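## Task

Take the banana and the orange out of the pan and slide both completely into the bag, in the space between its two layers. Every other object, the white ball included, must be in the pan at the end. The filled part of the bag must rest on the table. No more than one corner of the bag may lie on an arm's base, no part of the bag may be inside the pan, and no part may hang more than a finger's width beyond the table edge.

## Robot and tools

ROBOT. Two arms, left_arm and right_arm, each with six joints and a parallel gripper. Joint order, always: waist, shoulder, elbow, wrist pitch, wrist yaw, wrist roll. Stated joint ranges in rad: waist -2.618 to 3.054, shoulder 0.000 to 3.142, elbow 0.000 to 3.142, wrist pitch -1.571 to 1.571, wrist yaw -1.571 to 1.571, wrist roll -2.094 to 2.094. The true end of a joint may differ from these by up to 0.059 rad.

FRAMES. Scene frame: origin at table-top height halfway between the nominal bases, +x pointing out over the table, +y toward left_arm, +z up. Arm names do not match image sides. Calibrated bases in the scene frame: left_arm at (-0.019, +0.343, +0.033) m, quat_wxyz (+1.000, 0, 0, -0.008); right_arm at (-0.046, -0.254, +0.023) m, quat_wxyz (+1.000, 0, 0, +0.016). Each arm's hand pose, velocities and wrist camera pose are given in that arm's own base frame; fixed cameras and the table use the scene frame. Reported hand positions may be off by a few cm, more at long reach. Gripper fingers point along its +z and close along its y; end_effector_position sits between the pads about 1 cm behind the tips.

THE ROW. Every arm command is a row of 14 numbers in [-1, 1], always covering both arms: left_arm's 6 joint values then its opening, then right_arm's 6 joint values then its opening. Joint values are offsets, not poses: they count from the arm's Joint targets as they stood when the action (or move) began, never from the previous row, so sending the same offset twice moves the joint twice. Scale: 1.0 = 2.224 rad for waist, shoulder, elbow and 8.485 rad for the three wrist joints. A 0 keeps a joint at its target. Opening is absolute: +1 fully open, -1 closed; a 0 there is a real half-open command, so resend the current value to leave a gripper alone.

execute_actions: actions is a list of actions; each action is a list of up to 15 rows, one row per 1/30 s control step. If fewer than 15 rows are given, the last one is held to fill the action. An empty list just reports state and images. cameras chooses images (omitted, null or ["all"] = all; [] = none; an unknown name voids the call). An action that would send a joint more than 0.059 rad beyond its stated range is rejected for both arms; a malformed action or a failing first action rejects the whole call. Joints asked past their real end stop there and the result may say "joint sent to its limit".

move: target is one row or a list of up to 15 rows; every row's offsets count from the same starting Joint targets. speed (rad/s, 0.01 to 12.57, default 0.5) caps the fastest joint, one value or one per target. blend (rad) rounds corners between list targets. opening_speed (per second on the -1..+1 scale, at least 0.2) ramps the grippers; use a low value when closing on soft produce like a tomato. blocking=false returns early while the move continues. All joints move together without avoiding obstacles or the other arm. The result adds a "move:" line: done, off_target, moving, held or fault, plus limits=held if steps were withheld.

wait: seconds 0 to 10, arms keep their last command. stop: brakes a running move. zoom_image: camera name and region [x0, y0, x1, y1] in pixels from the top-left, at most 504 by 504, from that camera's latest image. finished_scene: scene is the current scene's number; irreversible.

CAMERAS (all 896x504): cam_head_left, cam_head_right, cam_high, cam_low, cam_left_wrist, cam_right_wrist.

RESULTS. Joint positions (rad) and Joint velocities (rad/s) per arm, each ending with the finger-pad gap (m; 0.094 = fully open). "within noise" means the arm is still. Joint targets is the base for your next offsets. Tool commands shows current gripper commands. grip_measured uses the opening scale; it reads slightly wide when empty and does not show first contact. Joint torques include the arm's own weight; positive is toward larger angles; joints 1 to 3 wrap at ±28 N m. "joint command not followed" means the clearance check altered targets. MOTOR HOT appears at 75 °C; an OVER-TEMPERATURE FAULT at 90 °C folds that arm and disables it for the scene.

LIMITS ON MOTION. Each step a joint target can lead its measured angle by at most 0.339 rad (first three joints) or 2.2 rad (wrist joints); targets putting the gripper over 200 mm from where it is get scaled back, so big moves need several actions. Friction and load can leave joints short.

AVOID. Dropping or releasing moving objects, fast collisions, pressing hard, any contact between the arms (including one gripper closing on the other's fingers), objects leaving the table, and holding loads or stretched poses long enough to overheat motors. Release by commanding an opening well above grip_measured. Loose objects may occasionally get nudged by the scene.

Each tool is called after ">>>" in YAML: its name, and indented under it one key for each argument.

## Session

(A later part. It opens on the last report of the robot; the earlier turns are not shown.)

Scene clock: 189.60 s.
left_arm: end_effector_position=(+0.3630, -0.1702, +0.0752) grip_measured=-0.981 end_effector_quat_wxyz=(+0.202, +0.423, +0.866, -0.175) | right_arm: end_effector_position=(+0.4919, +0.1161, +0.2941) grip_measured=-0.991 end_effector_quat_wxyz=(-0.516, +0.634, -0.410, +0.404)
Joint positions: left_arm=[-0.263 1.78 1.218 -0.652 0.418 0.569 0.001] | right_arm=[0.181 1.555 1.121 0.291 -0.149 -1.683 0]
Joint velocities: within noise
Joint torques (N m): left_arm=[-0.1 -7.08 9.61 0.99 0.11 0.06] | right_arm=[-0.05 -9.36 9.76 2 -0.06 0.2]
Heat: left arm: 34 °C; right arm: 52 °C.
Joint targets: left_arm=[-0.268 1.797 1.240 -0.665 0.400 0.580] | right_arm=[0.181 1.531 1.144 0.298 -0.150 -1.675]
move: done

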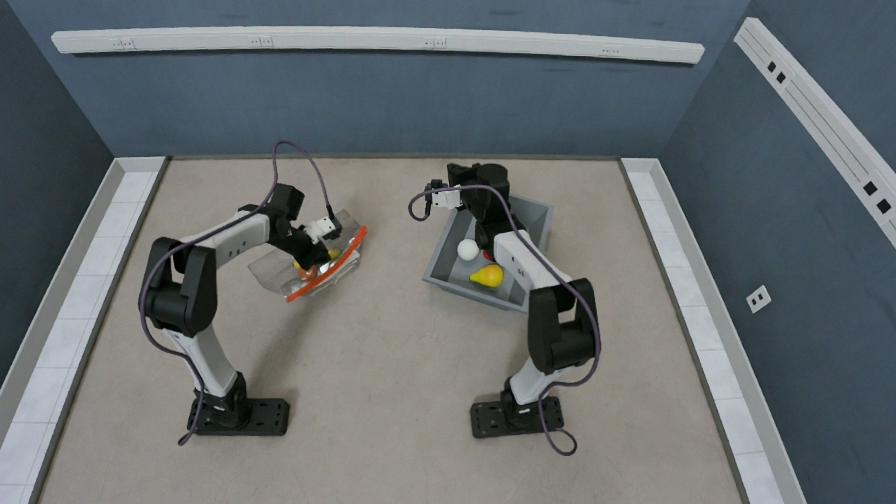

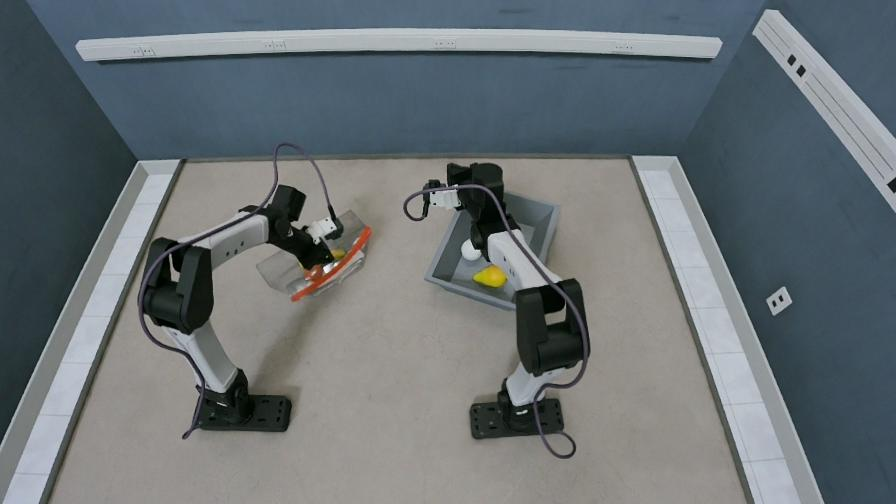

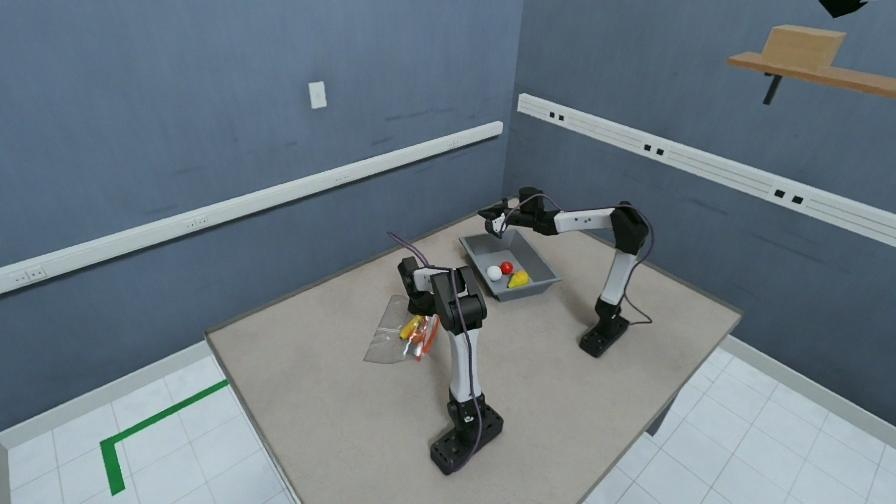

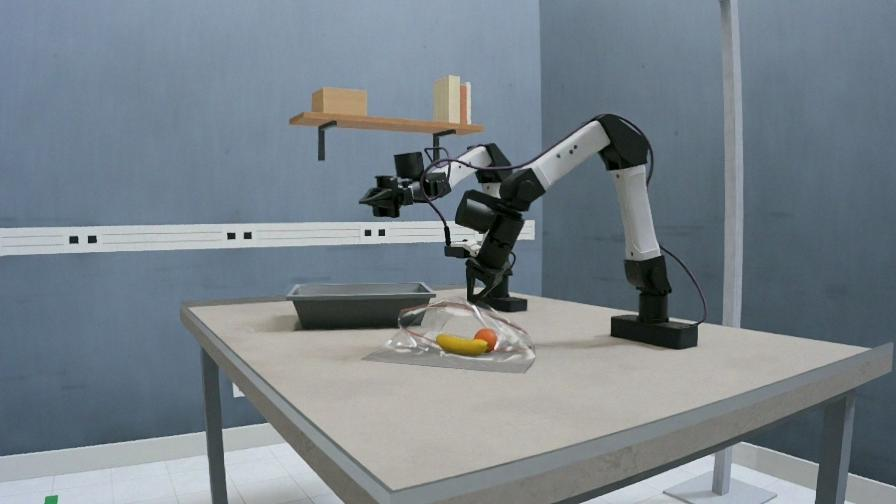

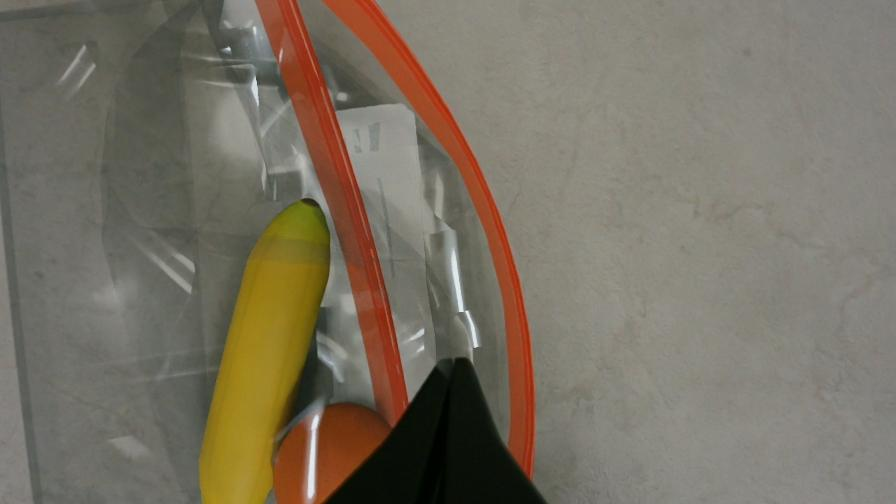

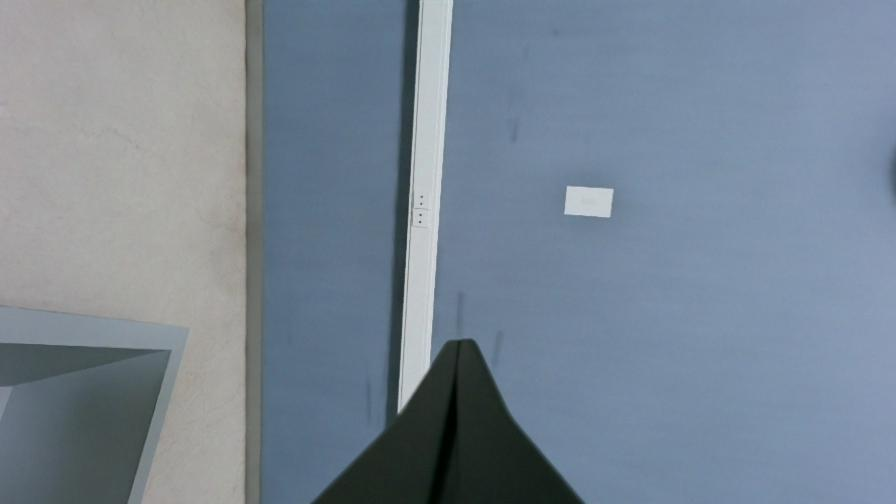

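Great. Continue W3–W5 (deltas relative to current).

>>> move:
  target:
    - [-0.0538,0.0845,0.089,-0.0259,-0.0236,0,-1,0,0,0,0,0,0,-1]
    - [-0.0648,0.1009,0.0561,-0.013,-0.0236,0,-1,0,0,0,0,0,0,-1]
    - [-0.0648,0.1182,0.0368,-0.0034,-0.0236,0,-1,0,0,0,0,0,0,-1]
  speed: [0.2,0.15,0.1]
  blend: [0.03,0.02,0]

>>> zoom_image:
  camera: "cam_head_right"
  region: [230, 180, 390, 320]

>>> zoom_image:
  camera: "cam_low"
  region: [340, 220, 600, 400]

Scene clock: 193.20 s.
left_arm: end_effector_position=(+0.3555, -0.1917, -0.0044) grip_measured=-0.981 end_effector_quat_wxyz=(+0.086, +0.471, +0.872, -0.101) | right_arm: end_effector_position=(+0.4919, +0.1161, +0.2941) grip_measured=-0.991 end_effector_quat_wxyz=(-0.516, +0.634, -0.410, +0.404)
Joint positions: left_arm=[-0.403 2.042 1.332 -0.705 0.217 0.569 0.001] | right_arm=[0.181 1.555 1.121 0.291 -0.149 -1.683 0]
Joint velocities: within noise
Joint torques (N m): left_arm=[-0.47 -8.55 5.65 0.85 0.02 0.06] | right_arm=[-0.02 -9.37 9.76 1.99 -0.06 0.2]
Heat: left arm: 34 °C; right arm: 51 °C.
Joint targets: left_arm=[-0.412 2.060 1.322 -0.694 0.200 0.580] | right_arm=[0.181 1.531 1.144 0.298 -0.150 -1.675]
move: done

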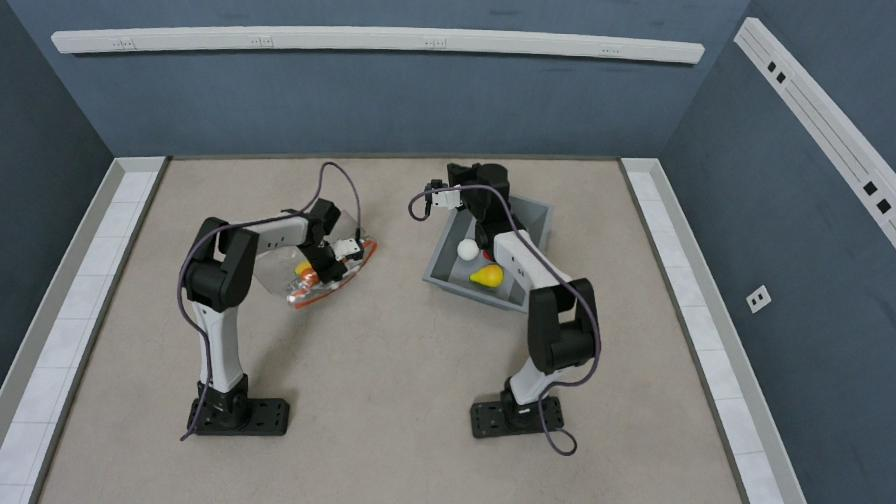

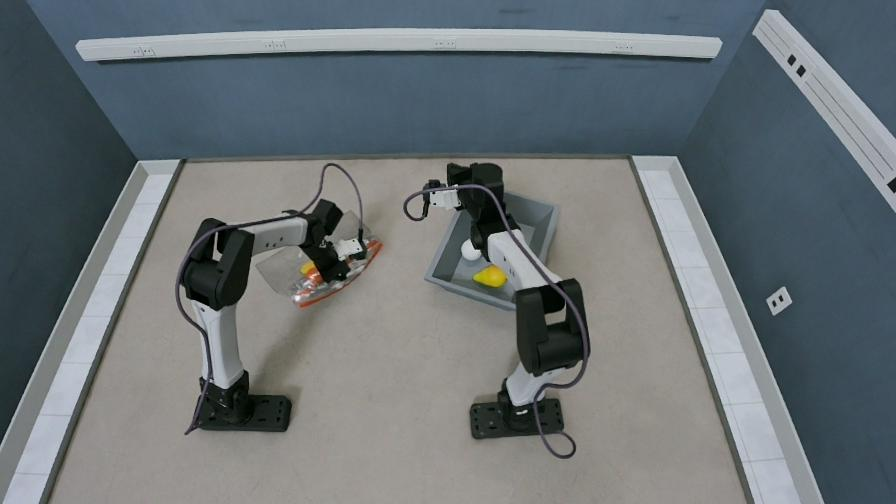

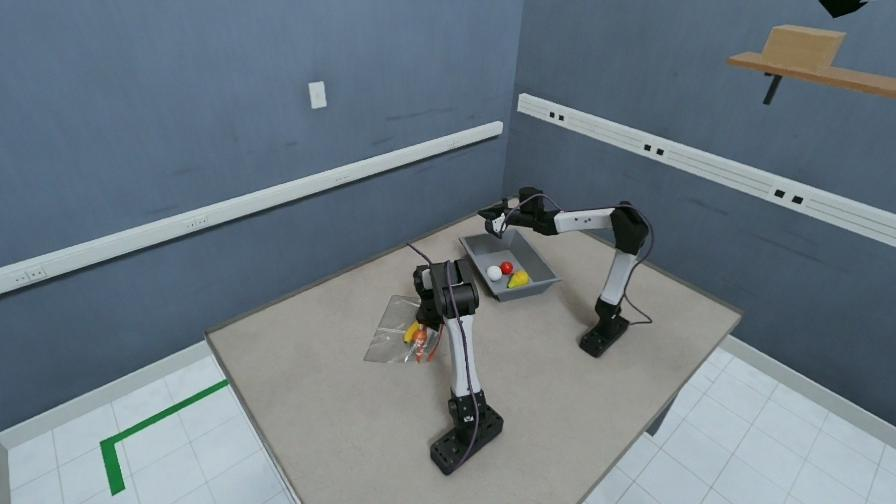

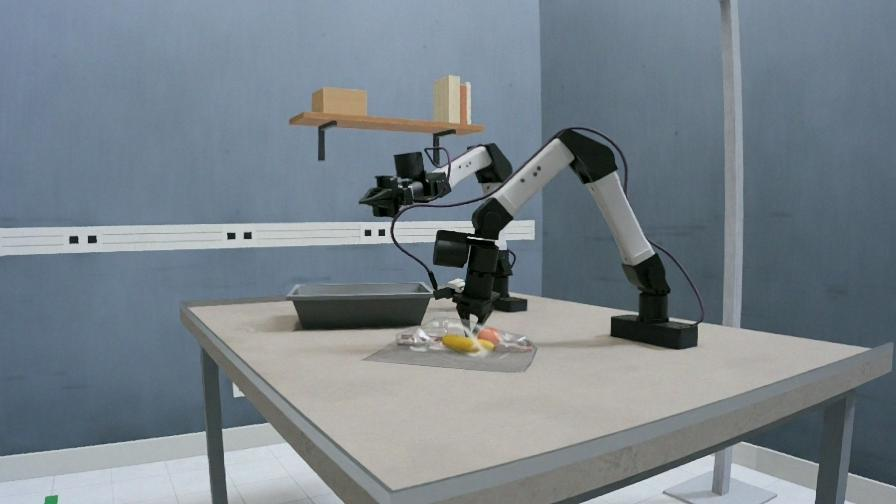

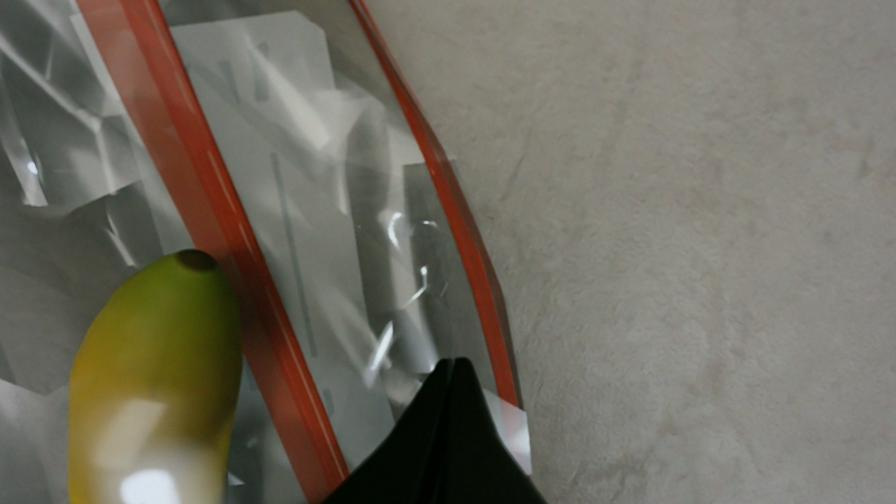

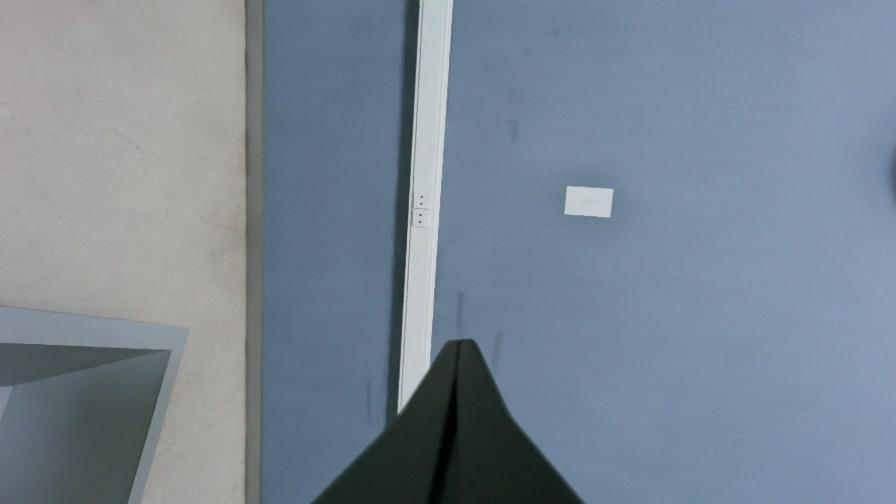

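Scaled by 3.150 from the camera's 896x504 image, which has a finer 1280x720 frame.

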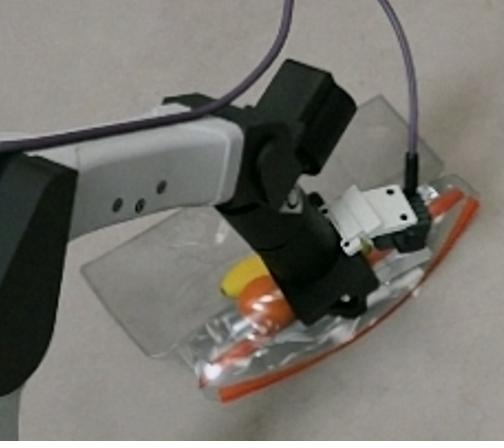

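Scaled by 1.938 from the camera's 896x504 image, which has a finer 1280x720 frame.

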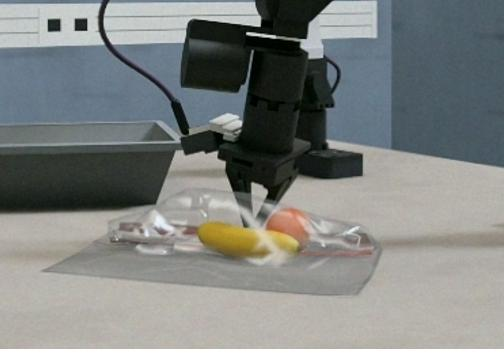

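>>> move:
  target:
    - [0,0.0069,-0.0077,0.0038,0,0,-1,0,0,0,0,0,0,-1]
    - [0,0.0069,-0.0077,0.0038,0,0,-0.5,0,0,0,0,0,0,-1]
  speed: 0.1
  opening_speed: 0.5
  cameras: ["cam_left_wrist"]

Scene clock: 195.67 s.
left_arm: end_effector_position=(+0.3562, -0.1919, -0.0128) grip_measured=-0.502 end_effector_quat_wxyz=(+0.088, +0.471, +0.872, -0.101) | right_arm: end_effector_position=(+0.4919, +0.1161, +0.2941) grip_measured=-0.991 end_effector_quat_wxyz=(-0.516, +0.634, -0.410, +0.404)
Joint positions: left_arm=[-0.403 2.056 1.315 -0.67 0.216 0.569 0.023] | right_arm=[0.181 1.555 1.121 0.291 -0.149 -1.683 0]
Joint velocities: within noise
Joint torques (N m): left_arm=[-0.5 -8.51 5.52 0.86 0.02 0.05] | right_arm=[-0.03 -9.36 9.74 2 -0.06 0.2]
Heat: left arm: 34 °C; right arm: 51 °C.
Joint targets: left_arm=[-0.412 2.075 1.305 -0.661 0.200 0.580] | right_arm=[0.181 1.531 1.144 0.298 -0.150 -1.675]
move: done
Images, in order (width x height): cam_left_wrist 896x504.

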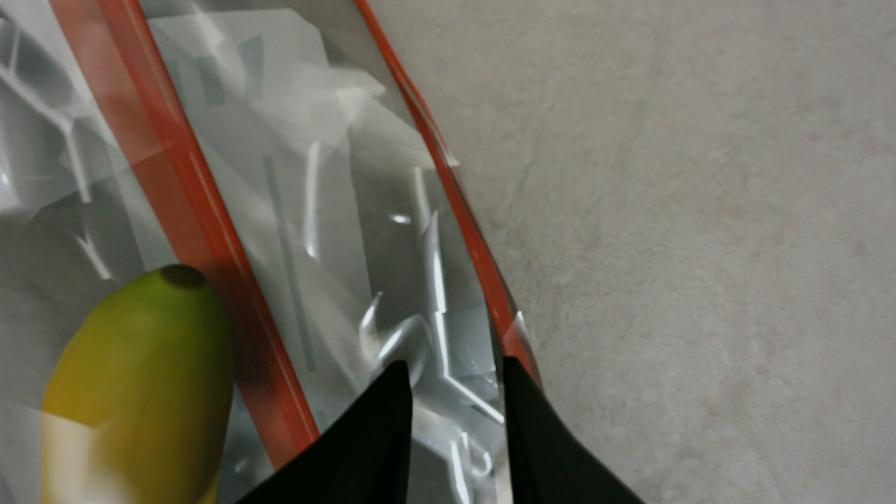

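>>> move:
  target:
    - [0,-0.0242,0.027,-0.0135,0,0,-0.5,0,0,0,0,0,0,-1]
    - [0,-0.0967,0.0947,-0.0502,0,0,-0.5,0,0,0,0,0,0,-1]
    - [0,-0.0609,0.23,-0.0763,0,0,-0.5,0,0,0,0,0,0,-1]
  speed: [0.12,0.2,0.4]
  blend: 0.03

>>> zoom_image:
  camera: "cam_head_right"
  region: [230, 180, 390, 320]

>>> zoom_image:
  camera: "cam_low"
  region: [340, 220, 600, 400]

Scene clock: 199.90 s.
left_arm: end_effector_position=(+0.3510, -0.1897, +0.1513) grip_measured=-0.502 end_effector_quat_wxyz=(+0.083, +0.470, +0.873, -0.101) | right_arm: end_effector_position=(+0.4919, +0.1161, +0.2941) grip_measured=-0.991 end_effector_quat_wxyz=(-0.516, +0.634, -0.410, +0.404)
Joint positions: left_arm=[-0.403 1.921 1.796 -1.296 0.216 0.569 0.023] | right_arm=[0.181 1.555 1.121 0.291 -0.149 -1.683 0]
Joint velocities: within noise
Joint torques (N m): left_arm=[-0.46 -8.05 9.26 0.6 0.02 0.05] | right_arm=[-0.02 -9.37 9.76 2 -0.06 0.2]
Heat: left arm: 34 °C; right arm: 50 °C.
Joint targets: left_arm=[-0.412 1.940 1.817 -1.309 0.200 0.580] | right_arm=[0.181 1.531 1.144 0.298 -0.150 -1.675]
move: done

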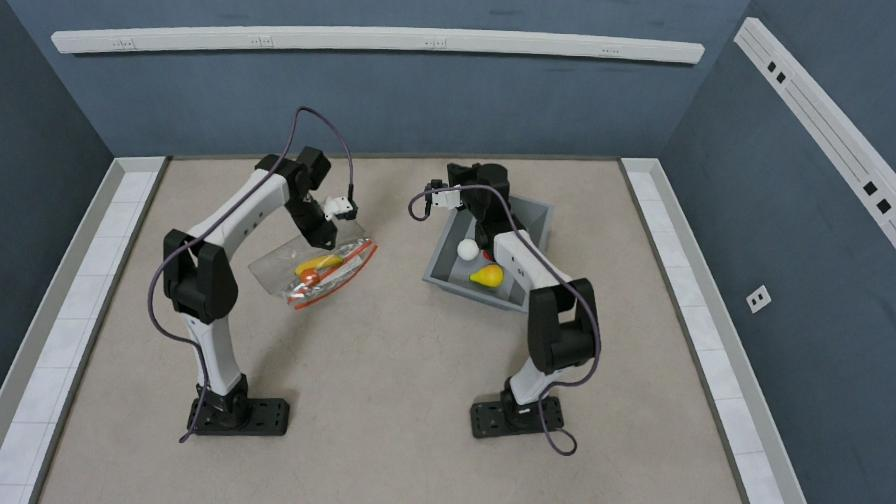

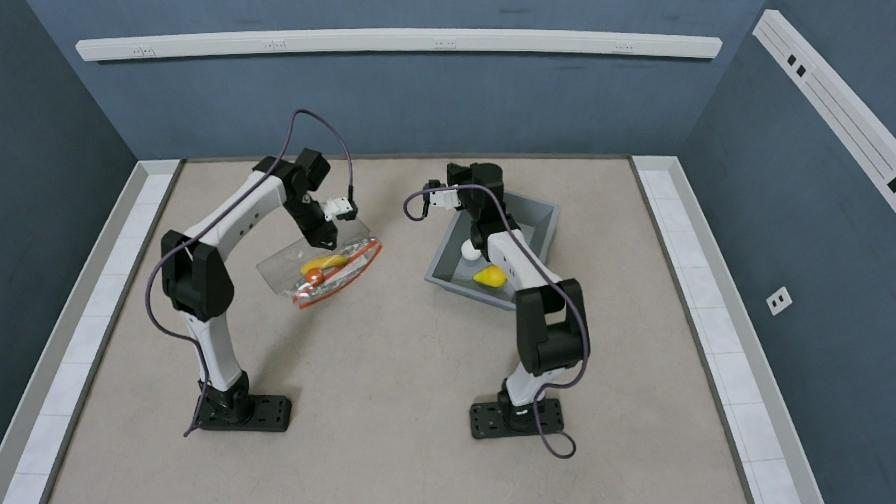

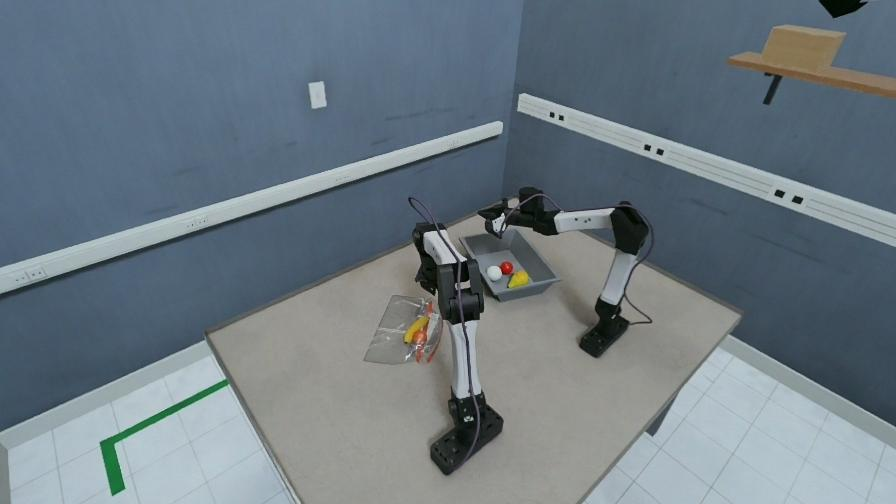

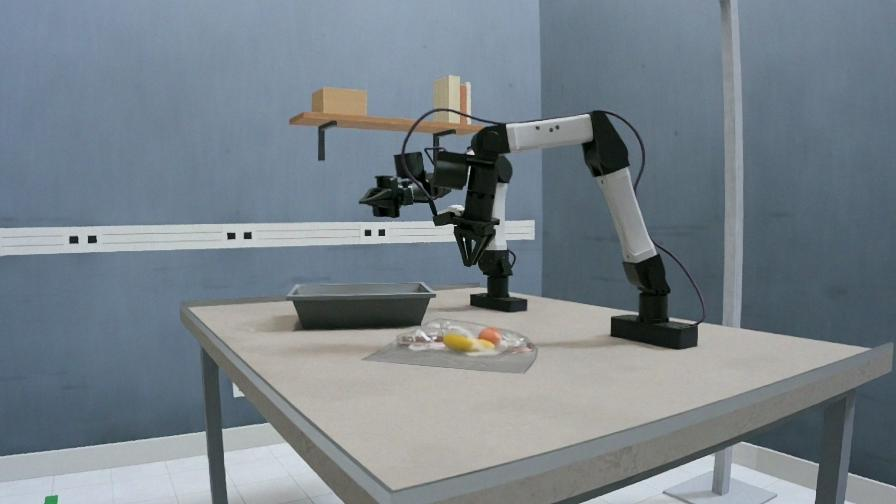

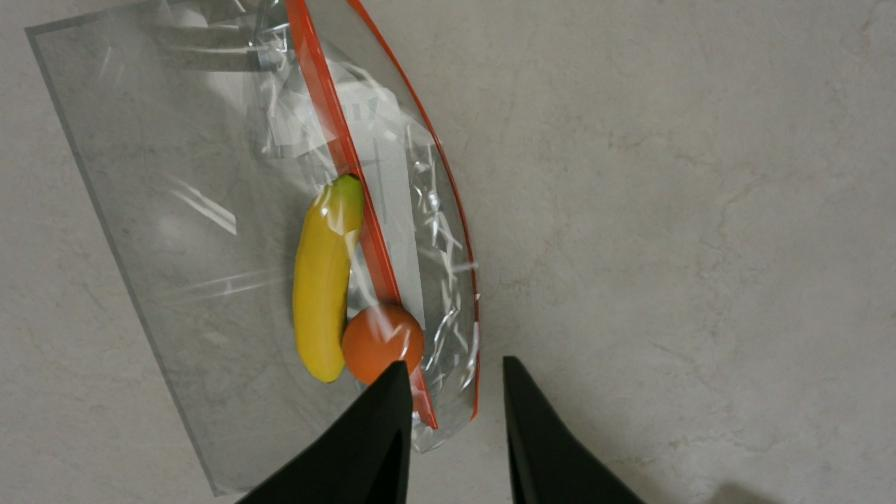

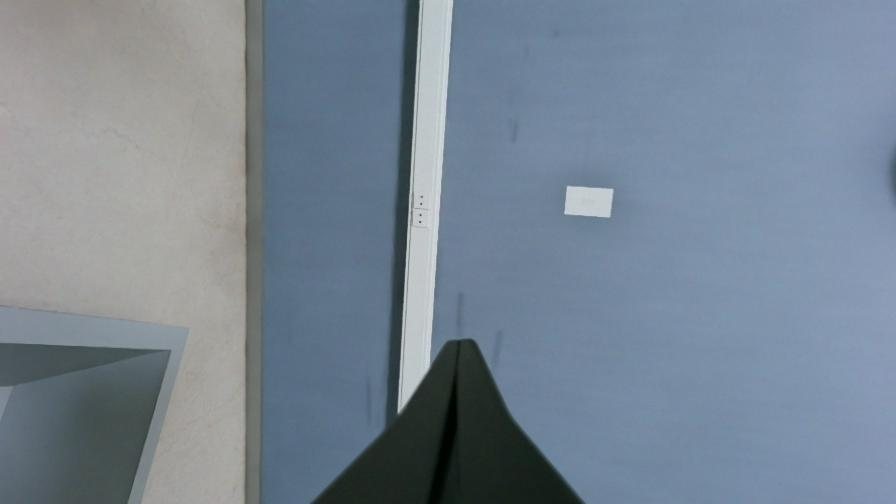

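Scaled by 3.150 from the camera's 896x504 image, which has a finer 1280x720 frame.

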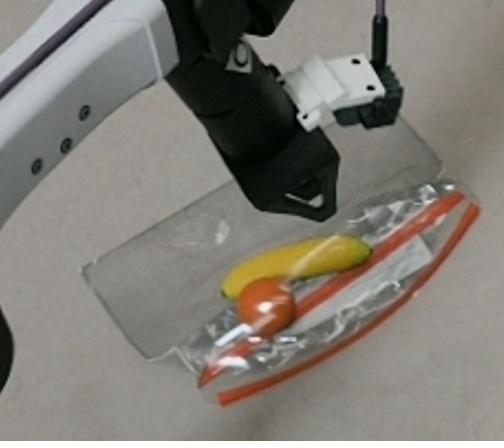

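Scaled by 1.938 from the camera's 896x504 image, which has a finer 1280x720 frame.

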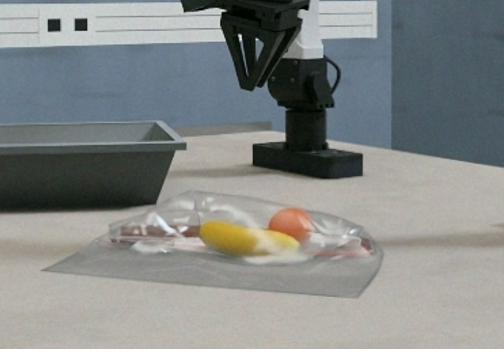

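>>> zoom_image:
  camera: "cam_left_wrist"
  region: [260, 150, 540, 470]

>>> zoom_image:
  camera: "cam_head_left"
  region: [240, 210, 390, 320]

>>> zoom_image:
  camera: "cam_low"
  region: [360, 300, 550, 390]

Scaled by 1.575 from the camera's 896x504 image, which has a finer 1280x720 frame.

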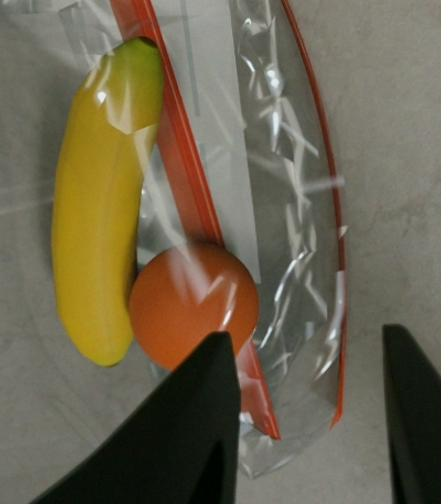

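Scaled by 3.360 from the camera's 896x504 image, which has a finer 1280x720 frame.

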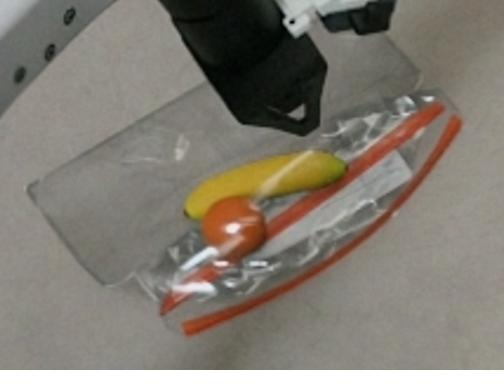

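Scaled by 2.653 from the camera's 896x504 image, which has a finer 1280x720 frame.

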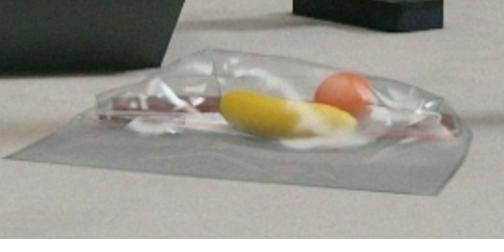

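>>> move:
  target:
    - [0.0136,-0.1006,-0.2166,0.0305,0,0,-1,0,0,0,0,0,0,-1]
    - [0.0136,-0.0344,-0.3452,0.0816,0,0,-1,0,0,0,0,0,0,-1]
  speed: [0.5,0.2]
  blend: 0.03

>>> zoom_image:
  camera: "cam_head_right"
  region: [230, 180, 390, 320]

>>> zoom_image:
  camera: "cam_low"
  region: [340, 220, 600, 400]

Scene clock: 207.73 s.
left_arm: end_effector_position=(+0.3047, -0.1643, -0.0038) grip_measured=-0.985 end_effector_quat_wxyz=(+0.085, +0.464, +0.876, -0.100) | right_arm: end_effector_position=(+0.4919, +0.1161, +0.2941) grip_measured=-0.991 end_effector_quat_wxyz=(-0.516, +0.634, -0.410, +0.404)
Joint positions: left_arm=[-0.388 1.849 1.057 -0.627 0.215 0.569 0.001] | right_arm=[0.181 1.555 1.121 0.291 -0.149 -1.683 0]
Joint velocities: within noise
Joint torques (N m): left_arm=[0.73 -6.97 5.5 0.83 0.02 0.05] | right_arm=[-0.03 -9.37 9.76 2 -0.06 0.2]
Heat: left arm: 34 °C; right arm: 49 °C.
Joint targets: left_arm=[-0.382 1.863 1.049 -0.616 0.200 0.580] | right_arm=[0.181 1.531 1.144 0.298 -0.150 -1.675]
move: done

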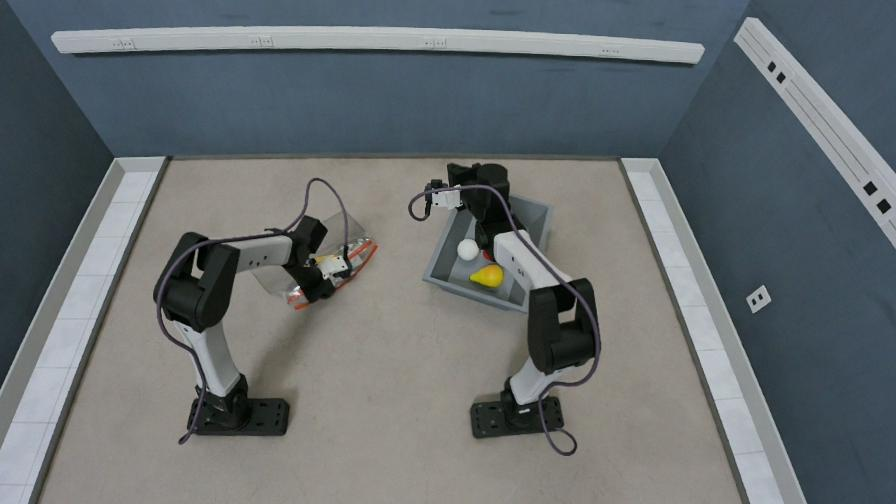

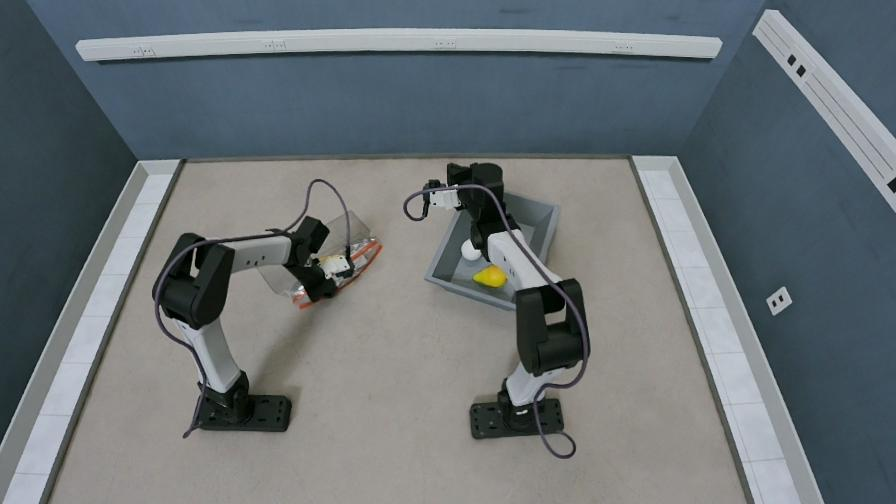

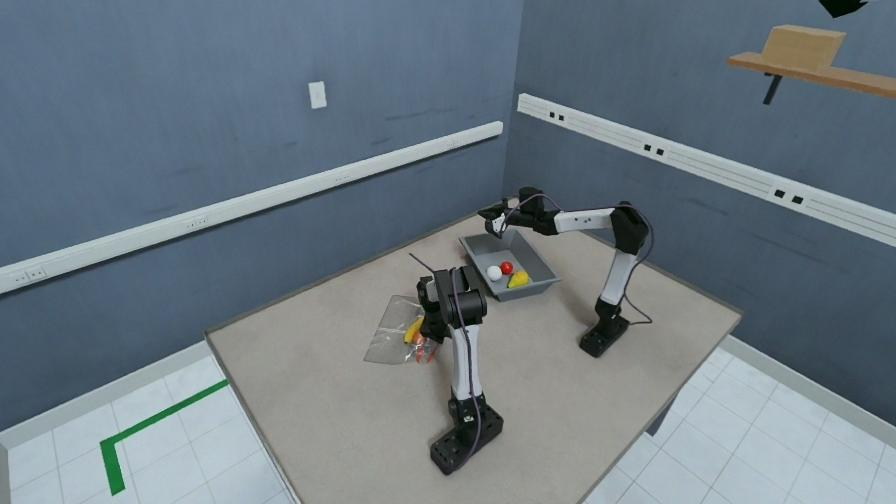

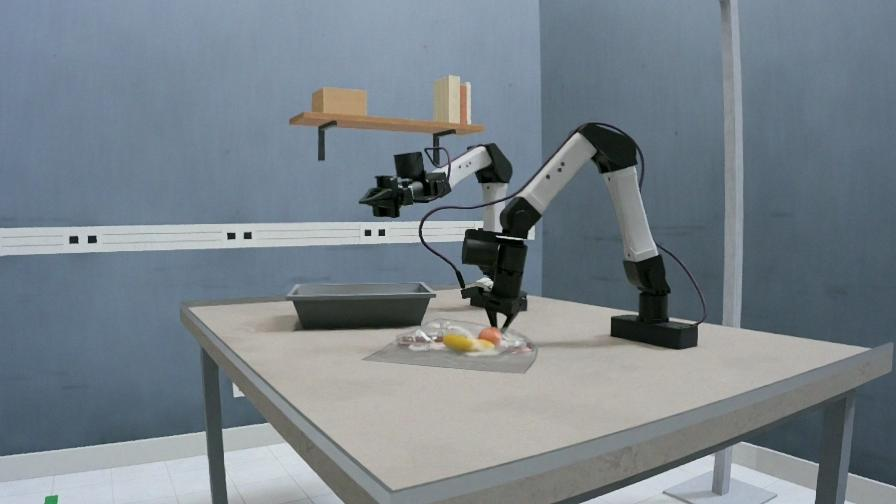

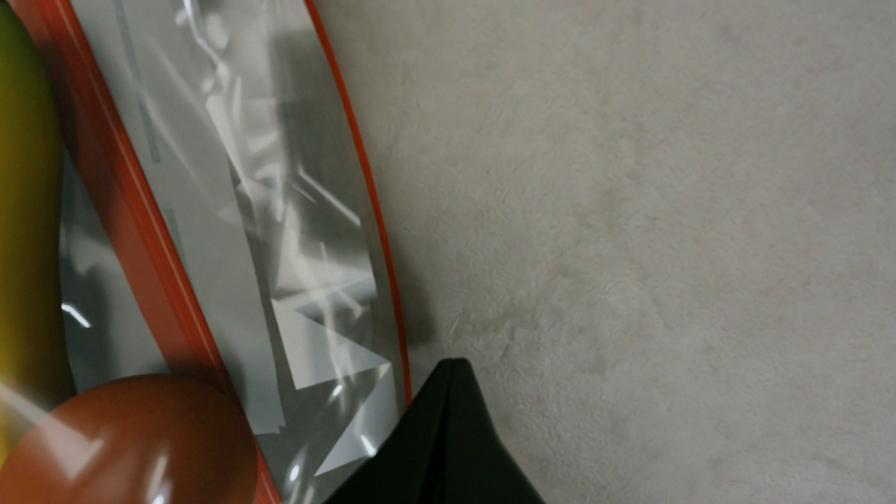

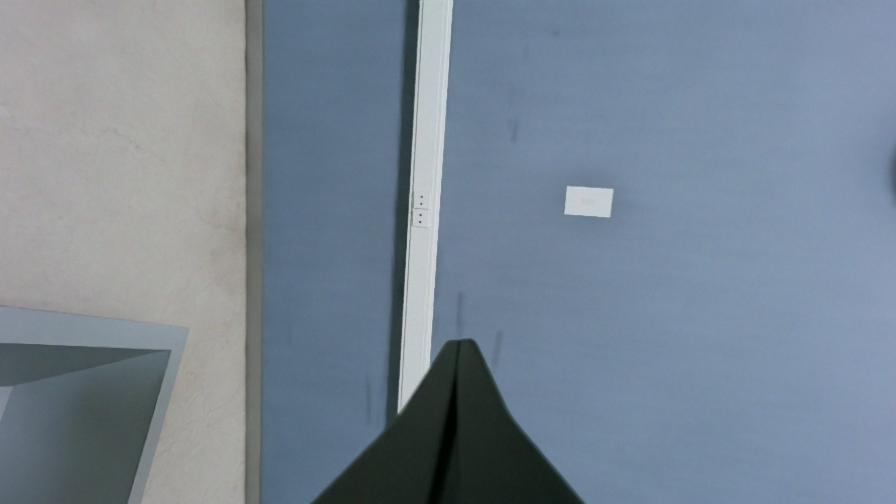

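Scaled by 3.150 from the camera's 896x504 image, which has a finer 1280x720 frame.

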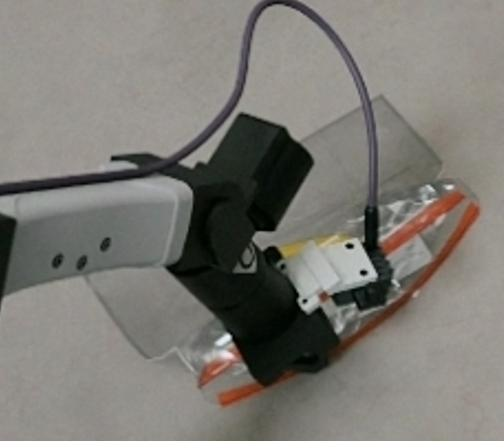

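Scaled by 1.938 from the camera's 896x504 image, which has a finer 1280x720 frame.

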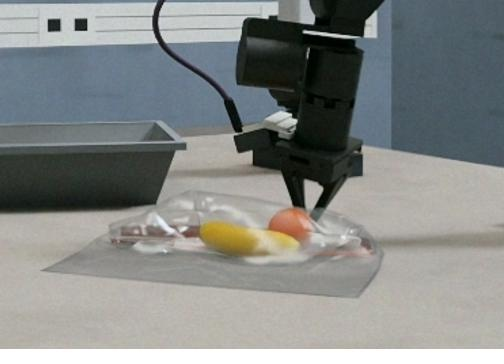

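>>> move:
  target:
    - [0,-0.0332,0.0377,-0.0186,0,0,-1,0,0,0,0,0,0,-1]
    - [0.0188,-0.0237,0.0691,-0.0243,0,0,-1,0,0,0,0,0,0,-1]
    - [0.0188,0.0151,0.0207,-0.0015,0,0,-1,0,0,0,0,0,0,-1]
  speed: [0.2,0.2,0.12]
  blend: 0.01

>>> zoom_image:
  camera: "cam_low"
  region: [340, 220, 600, 400]

Scene clock: 211.87 s.
left_arm: end_effector_position=(+0.3217, -0.1541, -0.0030) grip_measured=-0.985 end_effector_quat_wxyz=(+0.089, +0.445, +0.886, -0.097) | right_arm: end_effector_position=(+0.4919, +0.1161, +0.2941) grip_measured=-0.991 end_effector_quat_wxyz=(-0.516, +0.634, -0.410, +0.404)
Joint positions: left_arm=[-0.344 1.881 1.104 -0.639 0.215 0.569 0.001] | right_arm=[0.181 1.555 1.121 0.291 -0.149 -1.683 0]
Joint velocities: within noise
Joint torques (N m): left_arm=[0.57 -7.2 5.46 0.84 0.04 0.06] | right_arm=[-0.05 -9.36 9.74 2 -0.06 0.2]
Heat: left arm: 34 °C; right arm: 49 °C.
Joint targets: left_arm=[-0.340 1.897 1.095 -0.629 0.200 0.580] | right_arm=[0.181 1.531 1.144 0.298 -0.150 -1.675]
move: done

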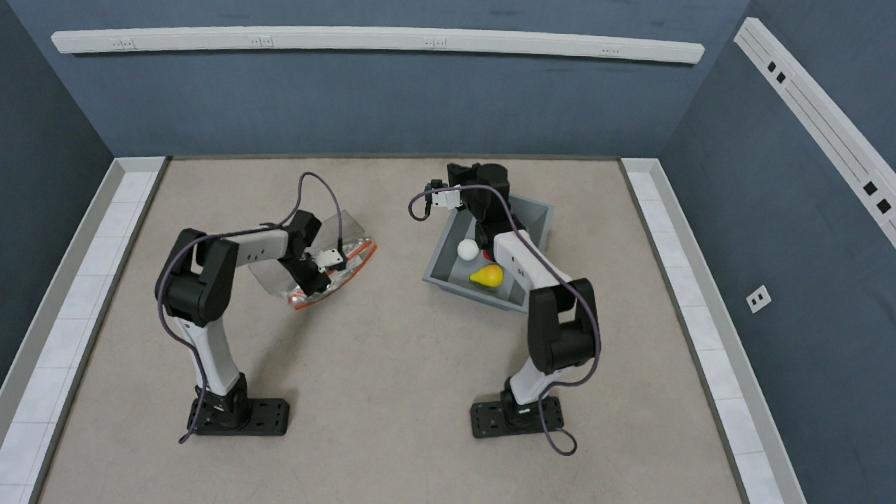

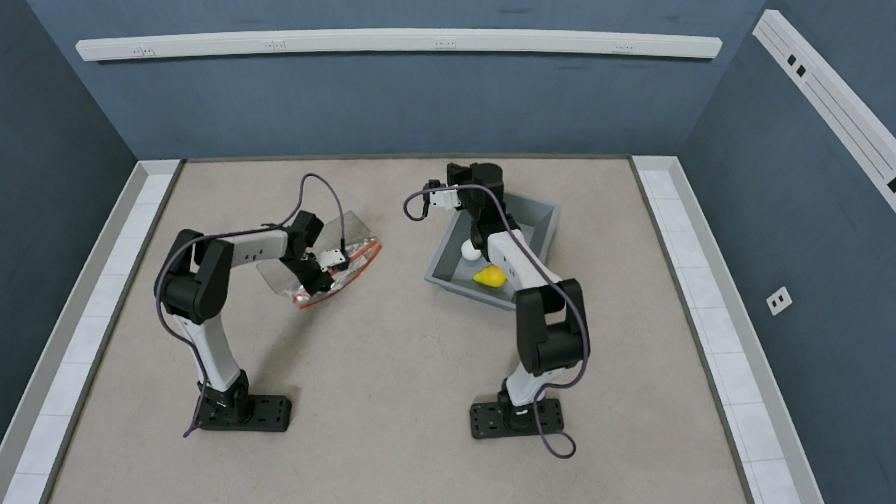

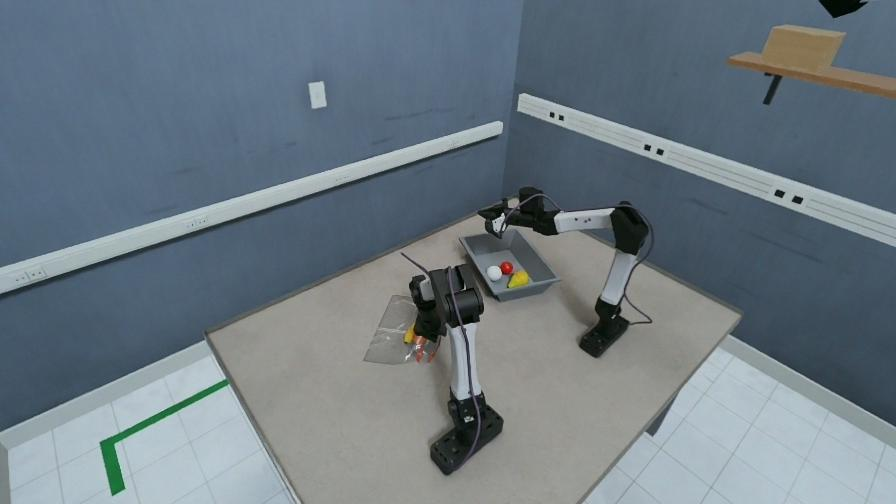

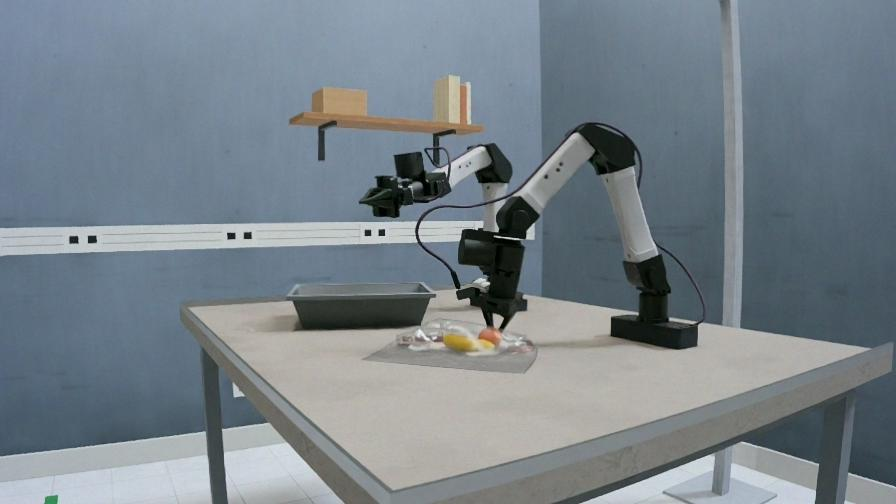

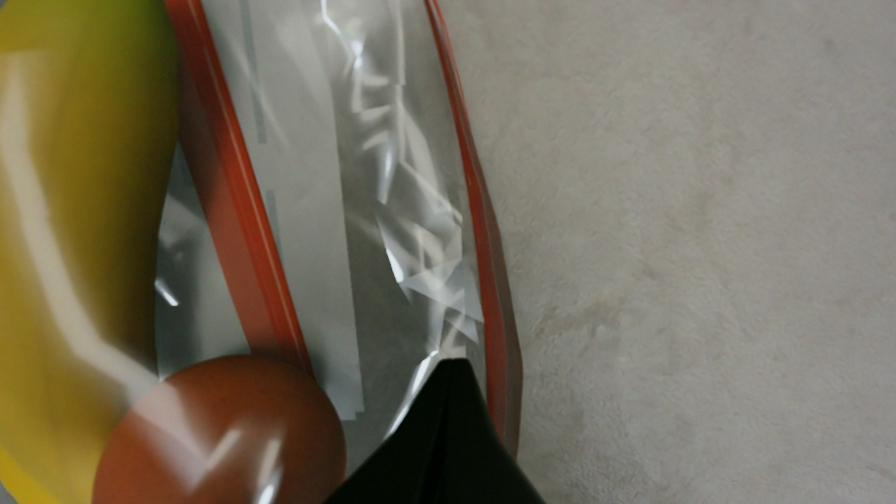

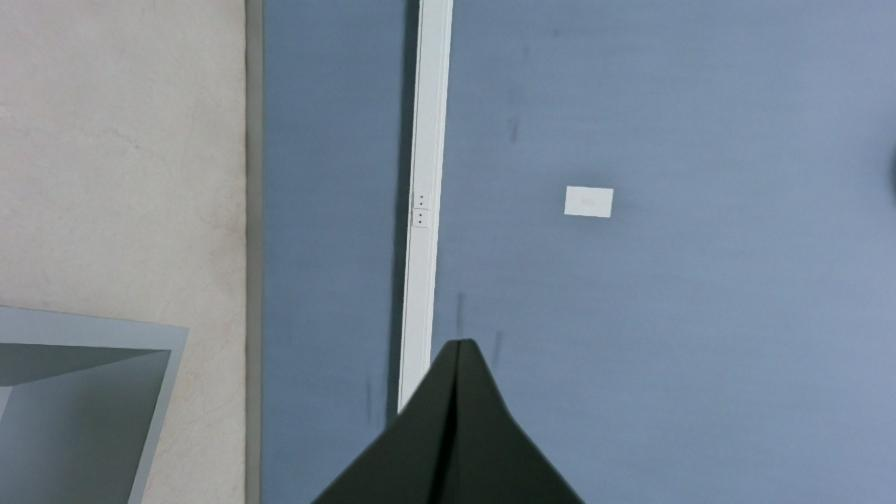

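Scaled by 1.938 from the camera's 896x504 image, which has a finer 1280x720 frame.

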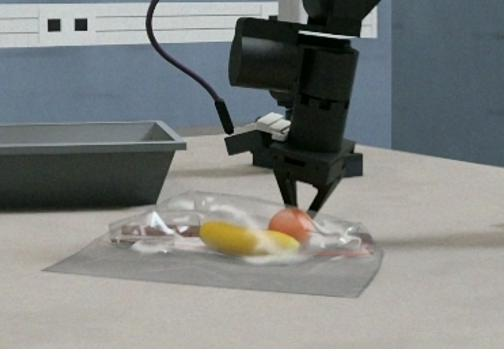

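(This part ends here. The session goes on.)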